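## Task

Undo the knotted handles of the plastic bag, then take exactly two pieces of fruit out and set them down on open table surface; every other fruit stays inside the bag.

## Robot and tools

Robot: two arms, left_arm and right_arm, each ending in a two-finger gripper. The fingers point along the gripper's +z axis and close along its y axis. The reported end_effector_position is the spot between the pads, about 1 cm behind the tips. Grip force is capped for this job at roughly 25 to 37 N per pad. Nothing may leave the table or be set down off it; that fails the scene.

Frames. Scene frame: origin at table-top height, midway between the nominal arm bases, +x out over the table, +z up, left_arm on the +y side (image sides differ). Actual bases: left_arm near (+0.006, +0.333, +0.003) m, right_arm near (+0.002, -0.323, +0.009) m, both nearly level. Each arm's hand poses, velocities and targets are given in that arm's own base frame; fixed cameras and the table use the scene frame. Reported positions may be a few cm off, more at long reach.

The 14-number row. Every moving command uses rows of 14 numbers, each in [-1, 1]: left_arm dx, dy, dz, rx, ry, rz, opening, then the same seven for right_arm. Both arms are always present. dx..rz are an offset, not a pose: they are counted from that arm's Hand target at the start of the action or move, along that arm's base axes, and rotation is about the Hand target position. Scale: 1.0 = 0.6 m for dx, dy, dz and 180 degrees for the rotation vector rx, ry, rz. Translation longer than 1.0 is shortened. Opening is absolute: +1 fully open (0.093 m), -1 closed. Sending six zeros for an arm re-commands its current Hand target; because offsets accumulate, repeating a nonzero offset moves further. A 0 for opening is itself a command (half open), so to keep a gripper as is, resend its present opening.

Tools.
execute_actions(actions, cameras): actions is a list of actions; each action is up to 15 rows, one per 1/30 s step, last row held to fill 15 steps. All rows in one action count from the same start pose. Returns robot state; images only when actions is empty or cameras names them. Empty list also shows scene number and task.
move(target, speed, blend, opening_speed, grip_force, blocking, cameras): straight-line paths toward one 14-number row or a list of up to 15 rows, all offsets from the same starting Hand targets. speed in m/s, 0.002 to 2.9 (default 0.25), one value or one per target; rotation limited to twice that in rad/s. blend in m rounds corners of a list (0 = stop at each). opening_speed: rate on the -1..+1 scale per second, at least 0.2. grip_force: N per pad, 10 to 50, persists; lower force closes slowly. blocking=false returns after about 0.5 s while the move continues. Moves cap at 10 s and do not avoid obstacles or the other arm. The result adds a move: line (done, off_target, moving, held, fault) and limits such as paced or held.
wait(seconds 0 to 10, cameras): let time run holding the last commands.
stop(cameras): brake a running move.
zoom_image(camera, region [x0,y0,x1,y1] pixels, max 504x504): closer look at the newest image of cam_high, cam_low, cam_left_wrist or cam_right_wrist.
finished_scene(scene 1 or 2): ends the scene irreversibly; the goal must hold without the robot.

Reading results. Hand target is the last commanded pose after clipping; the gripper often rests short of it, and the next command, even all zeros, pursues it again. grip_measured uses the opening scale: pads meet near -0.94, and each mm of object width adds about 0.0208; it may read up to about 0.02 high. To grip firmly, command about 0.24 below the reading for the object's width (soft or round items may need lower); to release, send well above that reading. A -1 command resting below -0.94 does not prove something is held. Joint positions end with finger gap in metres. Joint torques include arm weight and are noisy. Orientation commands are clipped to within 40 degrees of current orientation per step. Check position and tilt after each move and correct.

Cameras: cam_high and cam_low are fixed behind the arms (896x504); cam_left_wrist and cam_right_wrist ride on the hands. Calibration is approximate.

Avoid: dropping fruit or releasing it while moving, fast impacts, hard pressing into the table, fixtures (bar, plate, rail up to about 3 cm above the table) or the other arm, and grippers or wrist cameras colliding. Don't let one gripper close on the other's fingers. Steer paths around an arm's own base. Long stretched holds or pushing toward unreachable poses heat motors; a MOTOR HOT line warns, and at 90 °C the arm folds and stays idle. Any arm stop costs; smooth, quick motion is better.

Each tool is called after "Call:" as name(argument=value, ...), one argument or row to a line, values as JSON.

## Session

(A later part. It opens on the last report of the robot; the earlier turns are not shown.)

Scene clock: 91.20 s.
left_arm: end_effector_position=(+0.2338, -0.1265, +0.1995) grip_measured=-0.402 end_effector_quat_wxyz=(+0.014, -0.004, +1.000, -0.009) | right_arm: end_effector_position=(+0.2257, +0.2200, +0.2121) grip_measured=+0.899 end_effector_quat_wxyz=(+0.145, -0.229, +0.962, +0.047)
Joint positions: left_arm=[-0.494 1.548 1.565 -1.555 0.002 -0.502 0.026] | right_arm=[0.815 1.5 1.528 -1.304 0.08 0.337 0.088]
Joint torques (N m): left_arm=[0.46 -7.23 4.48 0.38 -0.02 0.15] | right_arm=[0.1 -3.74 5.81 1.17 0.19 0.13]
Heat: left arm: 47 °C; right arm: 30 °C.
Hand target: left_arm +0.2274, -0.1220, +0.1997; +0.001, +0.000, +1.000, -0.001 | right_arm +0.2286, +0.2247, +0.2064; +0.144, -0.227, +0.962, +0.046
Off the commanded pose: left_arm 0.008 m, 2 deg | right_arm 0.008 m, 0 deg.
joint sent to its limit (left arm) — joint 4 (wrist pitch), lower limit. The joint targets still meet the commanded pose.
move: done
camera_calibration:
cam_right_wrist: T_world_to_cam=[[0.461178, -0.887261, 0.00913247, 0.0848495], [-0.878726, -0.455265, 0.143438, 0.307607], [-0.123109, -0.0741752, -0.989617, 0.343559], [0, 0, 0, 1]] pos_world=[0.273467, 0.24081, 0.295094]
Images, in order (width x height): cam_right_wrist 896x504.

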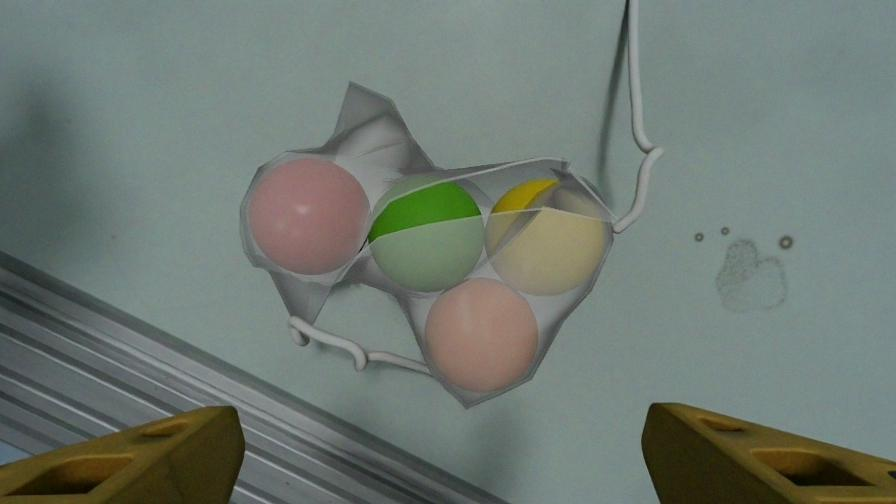

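Call:
move(
  target=[0,0,0,0,0,0,-0.4,-0.048,-0.077,-0.17,-0.05,0.082,0.001,1],
  cameras=["cam_right_wrist"],
)

Scene clock: 94.93 s.
left_arm: end_effector_position=(+0.2338, -0.1265, +0.1995) grip_measured=-0.402 end_effector_quat_wxyz=(+0.014, -0.004, +1.000, -0.009) | right_arm: end_effector_position=(+0.1979, +0.1745, +0.1090) grip_measured=+1.000 end_effector_quat_wxyz=(+0.002, -0.229, +0.973, -0.007)
Joint positions: left_arm=[-0.494 1.548 1.565 -1.555 0.002 -0.502 0.026] | right_arm=[0.732 1.546 1.203 -1.23 0.015 0.27 0.093]
Joint torques (N m): left_arm=[0.46 -7.27 4.41 0.39 -0.02 0.11] | right_arm=[-0.35 -3.99 5.75 0.59 0.01 -0.02]
Heat: left arm: 46 °C; right arm: 30 °C.
Hand target: left_arm +0.2274, -0.1220, +0.1997; +0.001, +0.000, +1.000, -0.001 | right_arm +0.1999, +0.1786, +0.1044; +0.002, -0.232, +0.973, +0.000
Off the commanded pose: left_arm 0.008 m, 2 deg | right_arm 0.006 m, 1 deg.
joint sent to its limit (left arm) — joint 4 (wrist pitch), lower limit. The joint targets still meet the commanded pose.
move: done
camera_calibration:
cam_right_wrist: T_world_to_cam=[[0.461539, -0.886042, 0.0437103, 0.0541679], [-0.808405, -0.399785, 0.432035, 0.222183], [-0.365326, -0.234737, -0.900797, 0.300925], [0, 0, 0, 1]] pos_world=[0.264549, 0.207458, 0.172714]
Images, in order (width x height): cam_right_wrist 896x504.

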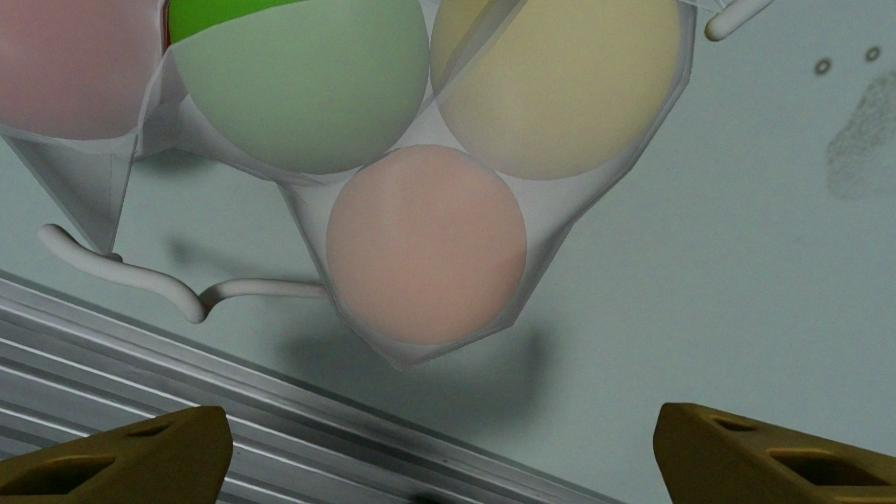

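Call:
move(
  target=[
    [0,0,0,0,0,0,-0.4,0,0,-0.168,0,0,0,1],
  ],
  speed=0.12,
)

Call:
move(
  target=[
    [0,0,0,0,0,0,-0.4,0,0,0,0,0,0,0],
  ],
  opening_speed=0.6,
  cameras=["cam_right_wrist"],
)

Scene clock: 97.07 s.
left_arm: end_effector_position=(+0.2338, -0.1265, +0.1995) grip_measured=-0.402 end_effector_quat_wxyz=(+0.014, -0.004, +1.000, -0.009) | right_arm: end_effector_position=(+0.2005, +0.1770, +0.0106) grip_measured=+1.000 end_effector_quat_wxyz=(+0.007, -0.229, +0.973, -0.004)
Joint positions: left_arm=[-0.494 1.548 1.565 -1.555 0.002 -0.502 0.026] | right_arm=[0.732 1.668 0.917 -0.812 0.014 0.269 0.093]
Joint torques (N m): left_arm=[0.47 -7.23 4.45 0.38 -0.01 0.12] | right_arm=[-0.36 -3.84 4.81 0.59 0 -0.02]
Heat: left arm: 45 °C; right arm: 30 °C.
Hand target: left_arm +0.2274, -0.1220, +0.1997; +0.001, +0.000, +1.000, -0.001 | right_arm +0.1999, +0.1785, +0.0037; +0.002, -0.232, +0.973, +0.000
Off the commanded pose: left_arm 0.008 m, 2 deg | right_arm 0.007 m, 1 deg.
joint sent to its limit (left arm) — joint 4 (wrist pitch), lower limit. The joint targets still meet the commanded pose.
move: done

Scene clock: 98.93 s.
left_arm: end_effector_position=(+0.2338, -0.1265, +0.1995) grip_measured=-0.402 end_effector_quat_wxyz=(+0.014, -0.004, +1.000, -0.009) | right_arm: end_effector_position=(+0.2004, +0.1781, +0.0106) grip_measured=+0.456 end_effector_quat_wxyz=(+0.007, -0.230, +0.973, -0.001)
Joint positions: left_arm=[-0.494 1.548 1.565 -1.555 0.002 -0.502 0.026] | right_arm=[0.732 1.668 0.917 -0.809 0.009 0.269 0.067]
Joint torques (N m): left_arm=[0.47 -7.24 4.48 0.38 -0.01 0.12] | right_arm=[-0.34 -3.85 4.85 0.57 0.06 -0.01]
Heat: left arm: 44 °C; right arm: 29 °C.
Hand target: left_arm +0.2274, -0.1220, +0.1997; +0.001, +0.000, +1.000, -0.001 | right_arm +0.1999, +0.1785, +0.0037; +0.002, -0.232, +0.973, +0.000
Off the commanded pose: left_arm 0.008 m, 2 deg | right_arm 0.007 m, 1 deg.
joint sent to its limit (left arm) — joint 4 (wrist pitch), lower limit. The joint targets still meet the commanded pose.
move: done
camera_calibration:
cam_right_wrist: T_world_to_cam=[[0.462676, -0.885841, 0.0348797, 0.0602865], [-0.810254, -0.406576, 0.42212, 0.26993], [-0.35975, -0.223566, -0.905869, 0.211027], [0, 0, 0, 1]] pos_world=[0.266736, 0.21033, 0.0751176]
Images, in order (width x height): cam_right_wrist 896x504.

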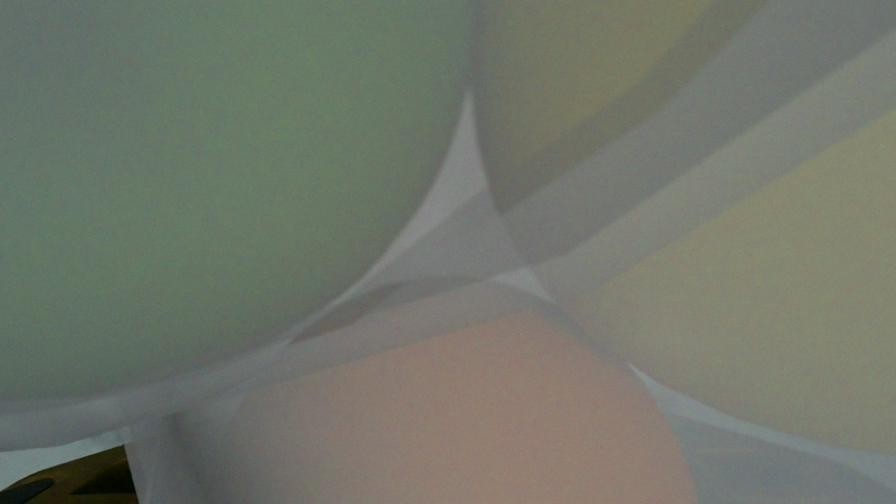

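Call:
move(
  target=[
    [0,0,0,0,0,0,-0.4,-0.02,0,0.12,0,0,0,0],
  ],
  speed=0.05,
  cameras=["all"],
)

Call:
zoom_image(
  camera="cam_low",
  region=[440, 170, 640, 320],
)

Scene clock: 101.37 s.
left_arm: end_effector_position=(+0.2338, -0.1265, +0.1995) grip_measured=-0.402 end_effector_quat_wxyz=(+0.014, -0.004, +1.000, -0.009) | right_arm: end_effector_position=(+0.1858, +0.1717, +0.0635) grip_measured=+0.456 end_effector_quat_wxyz=(-0.012, -0.231, +0.973, -0.012)
Joint positions: left_arm=[-0.494 1.548 1.565 -1.555 0.002 -0.502 0.026] | right_arm=[0.752 1.568 1.039 -1.076 0.009 0.286 0.067]
Joint torques (N m): left_arm=[0.49 -7.2 4.45 0.38 -0.03 0.11] | right_arm=[0.46 -6.94 8.38 0.12 0.05 0.14]
Heat: left arm: 43 °C; right arm: 30 °C.
Hand target: left_arm +0.2274, -0.1220, +0.1997; +0.001, +0.000, +1.000, -0.001 | right_arm +0.1878, +0.1785, +0.0756; +0.001, -0.232, +0.973, +0.000
Off the commanded pose: left_arm 0.008 m, 2 deg | right_arm 0.014 m, 2 deg.
joint sent to its limit (left arm) — joint 4 (wrist pitch), lower limit. The joint targets still meet the commanded pose.
move: off_target (right_arm)
camera_calibration:
cam_left_wrist: T_world_to_cam=[[0.0326416, -0.999045, 0.0290501, -0.140893], [-0.924713, -0.019158, 0.380182, 0.177307], [-0.379262, -0.0392727, -0.924455, 0.353125], [0, 0, 0, 1]] pos_world=[0.302484, -0.123493, 0.263132]
cam_right_wrist: T_world_to_cam=[[0.466366, -0.883381, 0.0462557, 0.0577452], [-0.795012, -0.395636, 0.459814, 0.22604], [-0.387891, -0.251215, -0.88681, 0.261011], [0, 0, 0, 1]] pos_world=[0.254018, 0.206011, 0.12486]

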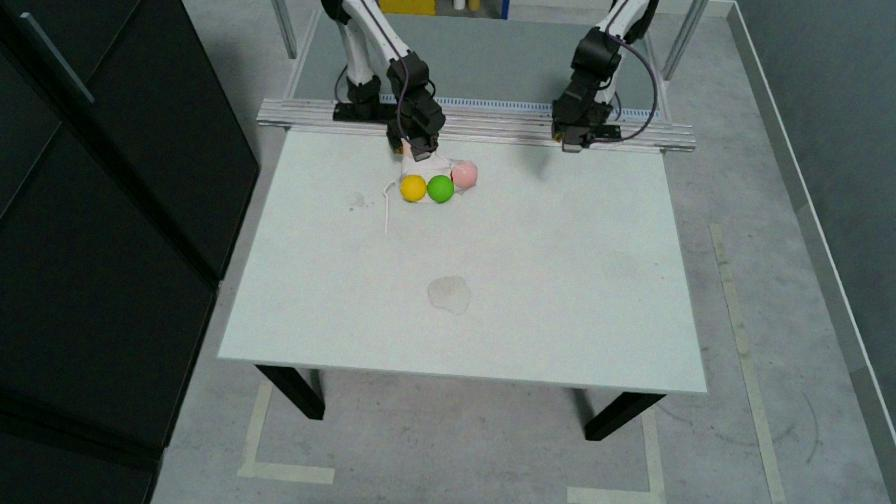

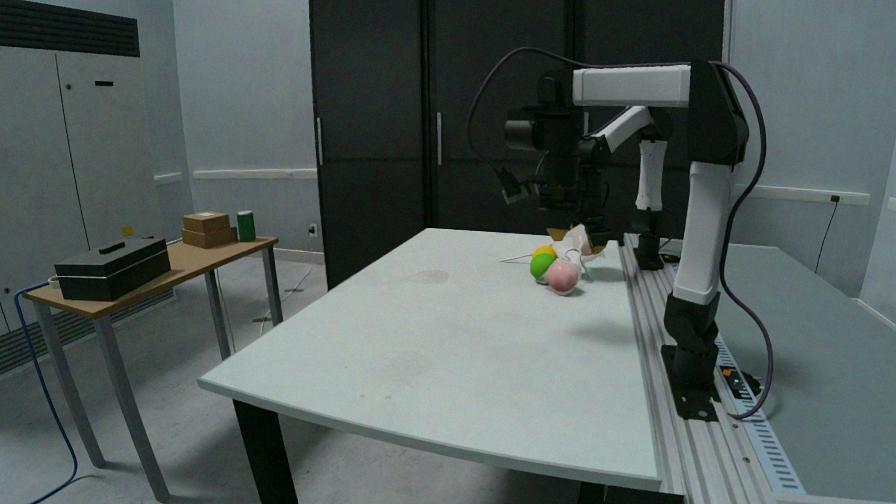

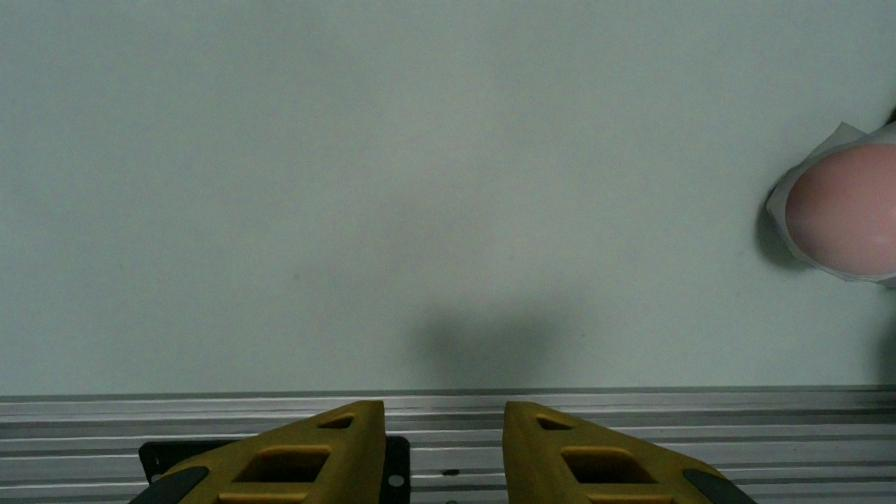

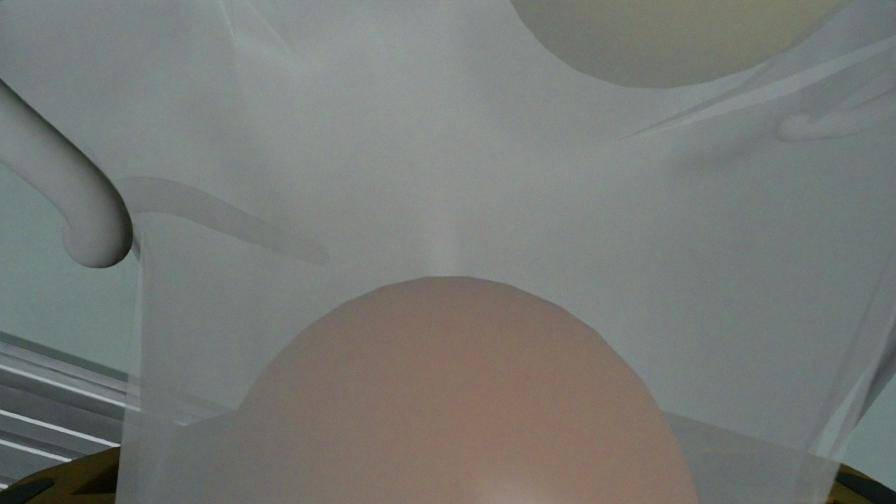

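Scaled by 2.520 from the camera's 896x504 image, which has a finer 1280x720 frame.

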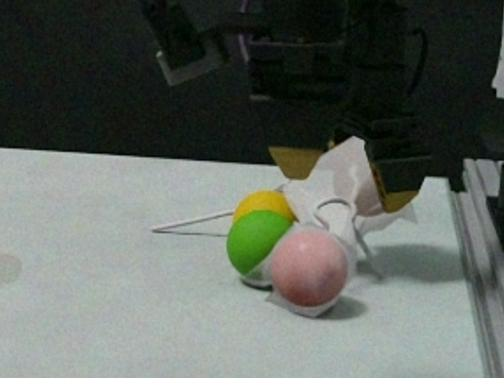

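Call:
move(
  target=[
    [0,0,0,0,0,0,-0.4,-0.06,-0.06,0.05,0,0,0,0],
  ],
  speed=0.05,
  cameras=["cam_high","cam_low","cam_right_wrist"],
)

Call:
zoom_image(
  camera="cam_low",
  region=[440, 170, 640, 320],
)

Call:
zoom_image(
  camera="cam_high",
  region=[350, 110, 550, 260],
)

Scene clock: 104.10 s.
left_arm: end_effector_position=(+0.2338, -0.1265, +0.1995) grip_measured=-0.402 end_effector_quat_wxyz=(+0.014, -0.004, +1.000, -0.009) | right_arm: end_effector_position=(+0.1570, +0.1448, +0.1048) grip_measured=+0.456 end_effector_quat_wxyz=(+0.005, -0.231, +0.973, -0.002)
Joint positions: left_arm=[-0.494 1.548 1.565 -1.555 0.002 -0.502 0.026] | right_arm=[0.752 1.344 1.01 -1.23 0.009 0.286 0.067]
Joint torques (N m): left_arm=[0.44 -7.24 4.45 0.39 -0.01 0.11] | right_arm=[-0.03 -4.68 5.45 0.26 0.05 0.08]
Heat: left arm: 43 °C; right arm: 30 °C.
Hand target: left_arm +0.2274, -0.1220, +0.1997; +0.001, +0.000, +1.000, -0.001 | right_arm +0.1519, +0.1425, +0.1056; +0.002, -0.232, +0.973, +0.000
Off the commanded pose: left_arm 0.008 m, 2 deg | right_arm 0.006 m, 1 deg.
joint sent to its limit (left arm) — joint 4 (wrist pitch), lower limit. The joint targets still meet the commanded pose.
move: done
camera_calibration:
cam_right_wrist: T_world_to_cam=[[0.465115, -0.884536, 0.0355481, 0.0469728], [-0.808234, -0.407926, 0.424681, 0.181037], [-0.361145, -0.226256, -0.904645, 0.273772], [0, 0, 0, 1]] pos_world=[0.223344, 0.177341, 0.169114]
Images, in order (width x height): cam_high 896x504, cam_low 896x504, cam_right_wrist 896x504.

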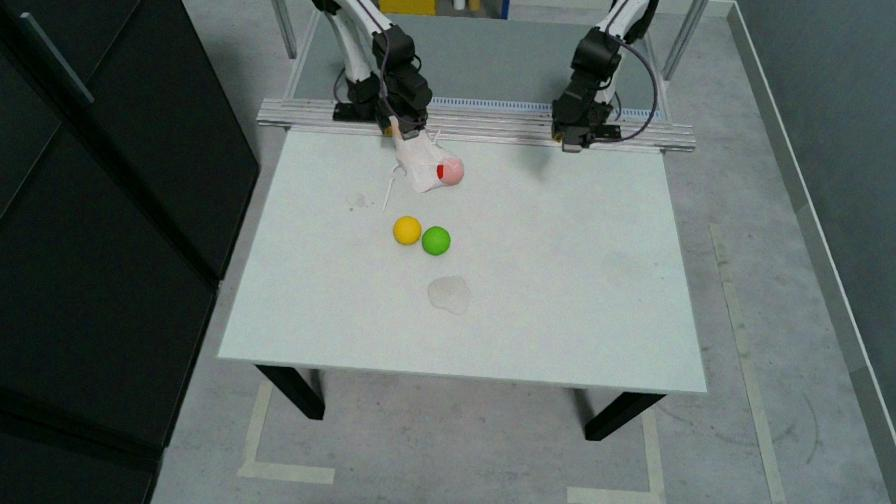

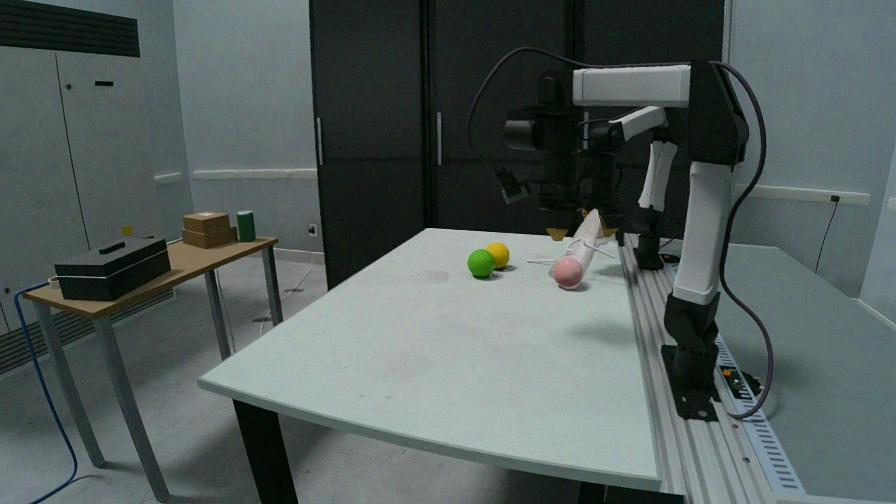

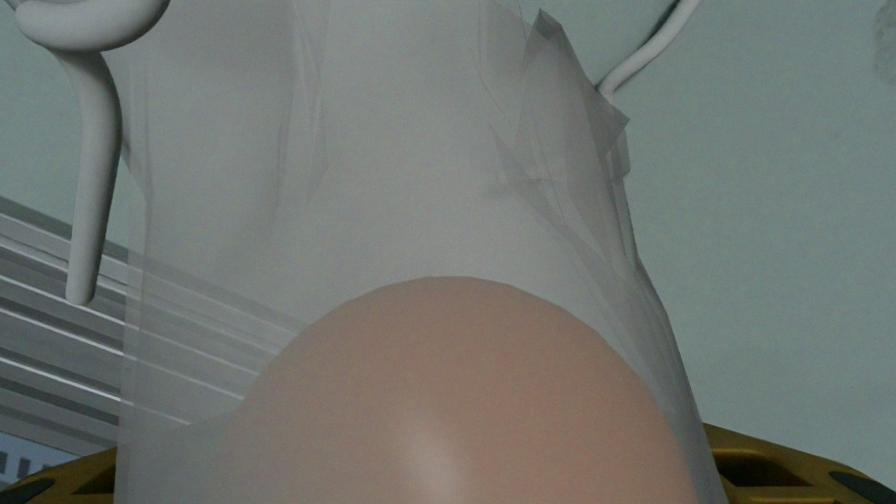

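Scaled by 2.520 from the camera's 896x504 image, which has a finer 1280x720 frame.

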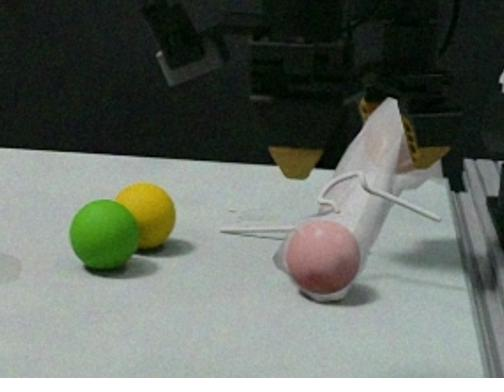

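Scaled by 2.520 from the camera's 896x504 image, which has a finer 1280x720 frame.

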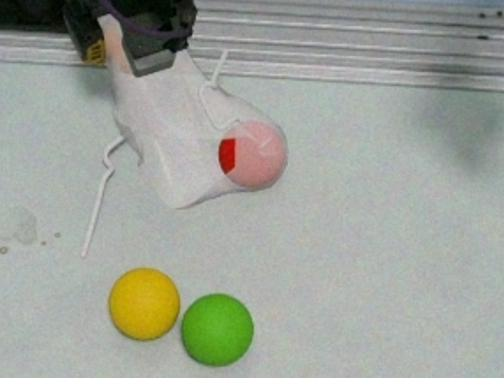

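Call:
move(
  target=[
    [0,0,0,0,0,0,-0.4,0.07,0.0,-0.164,0,0,0,0],
  ],
  speed=0.06,
)

Call:
move(
  target=[
    [0,0,0,0,0,0,-0.4,0,0,0,0,0,0,1],
  ],
  opening_speed=0.4,
)

Call:
move(
  target=[
    [0,0,0,0,0,0,-0.4,0,0,0.2,0,0,0,1],
    [0,0,0,0,0,0,-0.4,0,-0.25,0.3,0,0,0,1],
  ],
  speed=0.1,
  cameras=["cam_high","cam_low"],
)

Call:
zoom_image(
  camera="cam_high",
  region=[350, 110, 550, 260],
)

Scene clock: 107.77 s.
left_arm: end_effector_position=(+0.2338, -0.1265, +0.1995) grip_measured=-0.402 end_effector_quat_wxyz=(+0.014, -0.004, +1.000, -0.009) | right_arm: end_effector_position=(+0.1925, +0.1411, +0.0155) grip_measured=+0.456 end_effector_quat_wxyz=(+0.003, -0.230, +0.973, -0.003)
Joint positions: left_arm=[-0.494 1.548 1.565 -1.555 0.002 -0.502 0.026] | right_arm=[0.639 1.555 0.821 -0.833 0.009 0.175 0.067]
Joint torques (N m): left_arm=[0.47 -7.27 4.45 0.4 -0.03 0.12] | right_arm=[-0.57 -2.58 4.63 0.71 0.04 -0.03]
Heat: left arm: 42 °C; right arm: 29 °C.
Hand target: left_arm +0.2274, -0.1220, +0.1997; +0.001, +0.000, +1.000, -0.001 | right_arm +0.1939, +0.1426, +0.0072; +0.002, -0.232, +0.973, +0.000
Off the commanded pose: left_arm 0.008 m, 2 deg | right_arm 0.008 m, 0 deg.
joint sent to its limit (left arm) — joint 4 (wrist pitch), lower limit. The joint targets still meet the commanded pose.
move: done

Scene clock: 110.47 s.
left_arm: end_effector_position=(+0.2338, -0.1265, +0.1995) grip_measured=-0.402 end_effector_quat_wxyz=(+0.014, -0.004, +1.000, -0.009) | right_arm: end_effector_position=(+0.1945, +0.1427, +0.0135) grip_measured=+1.000 end_effector_quat_wxyz=(+0.006, -0.230, +0.973, -0.002)
Joint positions: left_arm=[-0.494 1.548 1.565 -1.555 0.002 -0.502 0.026] | right_arm=[0.639 1.564 0.821 -0.819 0.009 0.175 0.093]
Joint torques (N m): left_arm=[0.5 -7.24 4.4 0.39 -0.02 0.11] | right_arm=[-0.51 -3.33 4.55 0.56 0.06 -0.02]
Heat: left arm: 41 °C; right arm: 29 °C.
Hand target: left_arm +0.2274, -0.1220, +0.1997; +0.001, +0.000, +1.000, -0.001 | right_arm +0.1939, +0.1426, +0.0073; +0.002, -0.232, +0.973, +0.000
Off the commanded pose: left_arm 0.008 m, 2 deg | right_arm 0.006 m, 1 deg.
joint sent to its limit (left arm) — joint 4 (wrist pitch), lower limit. The joint targets still meet the commanded pose.
move: done

Scene clock: 114.67 s.
left_arm: end_effector_position=(+0.2338, -0.1265, +0.1995) grip_measured=-0.402 end_effector_quat_wxyz=(+0.014, -0.004, +1.000, -0.009) | right_arm: end_effector_position=(+0.1949, -0.0084, +0.1778) grip_measured=+1.000 end_effector_quat_wxyz=(-0.004, -0.229, +0.973, -0.003)
Joint positions: left_arm=[-0.494 1.548 1.565 -1.555 0.002 -0.502 0.026] | right_arm=[-0.036 1.301 1.269 -1.545 0.009 -0.499 0.093]
Joint torques (N m): left_arm=[0.44 -7.23 4.41 0.39 -0.03 0.14] | right_arm=[-0.53 -4.31 8.23 0.15 -0.03 -0.04]
Heat: left arm: 40 °C; right arm: 30 °C.
Hand target: left_arm +0.2274, -0.1220, +0.1997; +0.001, +0.000, +1.000, -0.001 | right_arm +0.1939, -0.0075, +0.1872; +0.002, -0.232, +0.973, +0.000
Off the commanded pose: left_arm 0.008 m, 2 deg | right_arm 0.010 m, 1 deg.
joint sent to its limit (left arm) — joint 4 (wrist pitch), lower limit. The joint targets still meet the commanded pose.
joint sent to its limit (right arm) — joint 4 (wrist pitch), lower limit. The joint targets still meet the commanded pose.
move: done
Images, in order (width x height): cam_high 896x504, cam_low 896x504.

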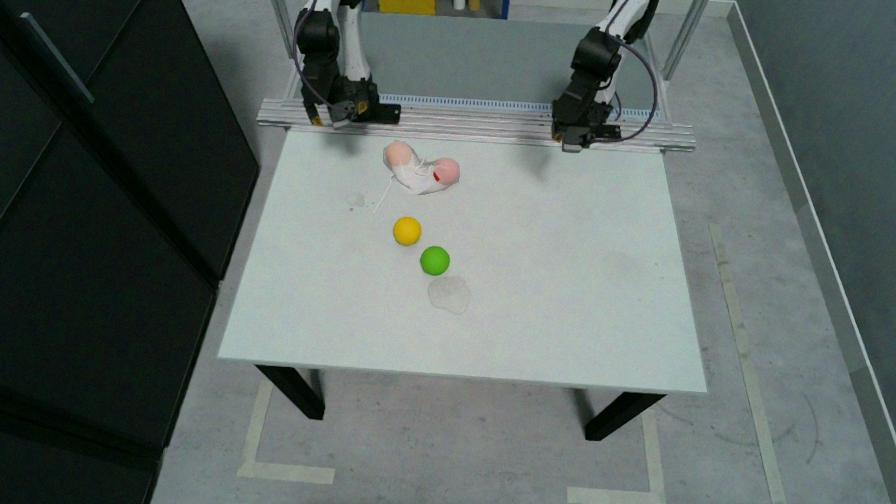

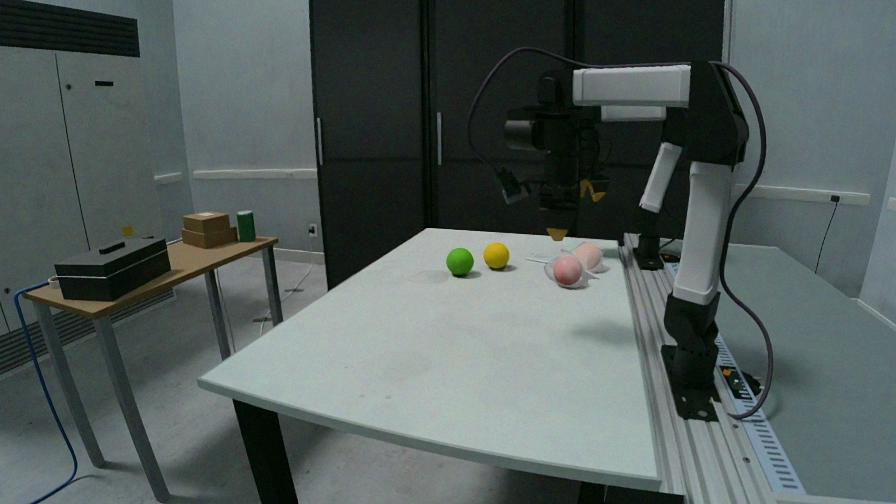

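Scaled by 2.520 from the camera's 896x504 image, which has a finer 1280x720 frame.

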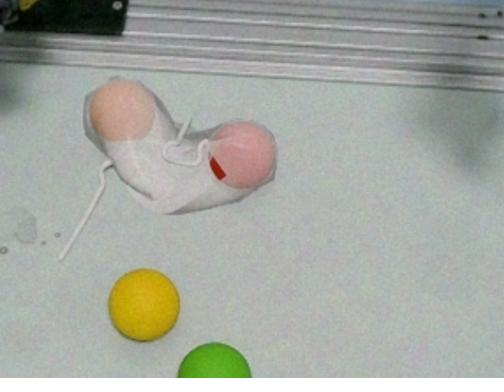

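Call:
wait(
  seconds=1.5,
  cameras=["cam_high"],
)

Scene clock: 116.43 s.
left_arm: end_effector_position=(+0.2338, -0.1265, +0.1995) grip_measured=-0.402 end_effector_quat_wxyz=(+0.014, -0.004, +1.000, -0.009) | right_arm: end_effector_position=(+0.1949, -0.0084, +0.1778) grip_measured=+1.000 end_effector_quat_wxyz=(-0.004, -0.230, +0.973, -0.003)
Joint positions: left_arm=[-0.494 1.548 1.565 -1.555 0.002 -0.502 0.026] | right_arm=[-0.036 1.301 1.269 -1.545 0.009 -0.499 0.093]
Joint torques (N m): left_arm=[0.5 -7.32 4.38 0.39 -0.03 0.13] | right_arm=[-0.47 -4.37 8.31 0.12 0 -0.02]
Heat: left arm: 40 °C; right arm: 30 °C.
Hand target: left_arm +0.2274, -0.1220, +0.1997; +0.001, +0.000, +1.000, -0.001 | right_arm +0.1939, -0.0075, +0.1872; +0.002, -0.232, +0.973, +0.000
Tool commands: left_gripper/opening=-0.4 right_gripper/opening=+1.0
Off the commanded pose: left_arm 0.008 m, 2 deg | right_arm 0.010 m, 1 deg.
wait: 1.50 s; at rest from the start
Images, in order (width x height): cam_high 896x504.

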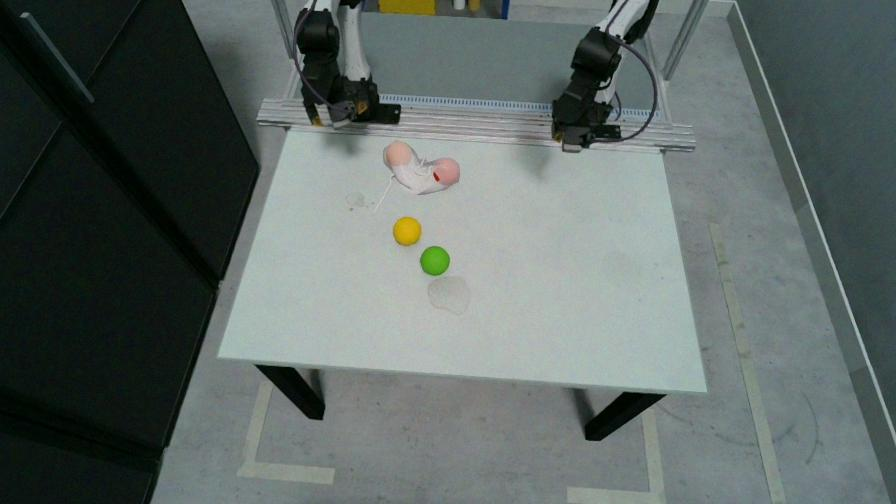

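Stationary.

Call:
finished_scene(
  scene=2,
)

The scene is finished: the task was done.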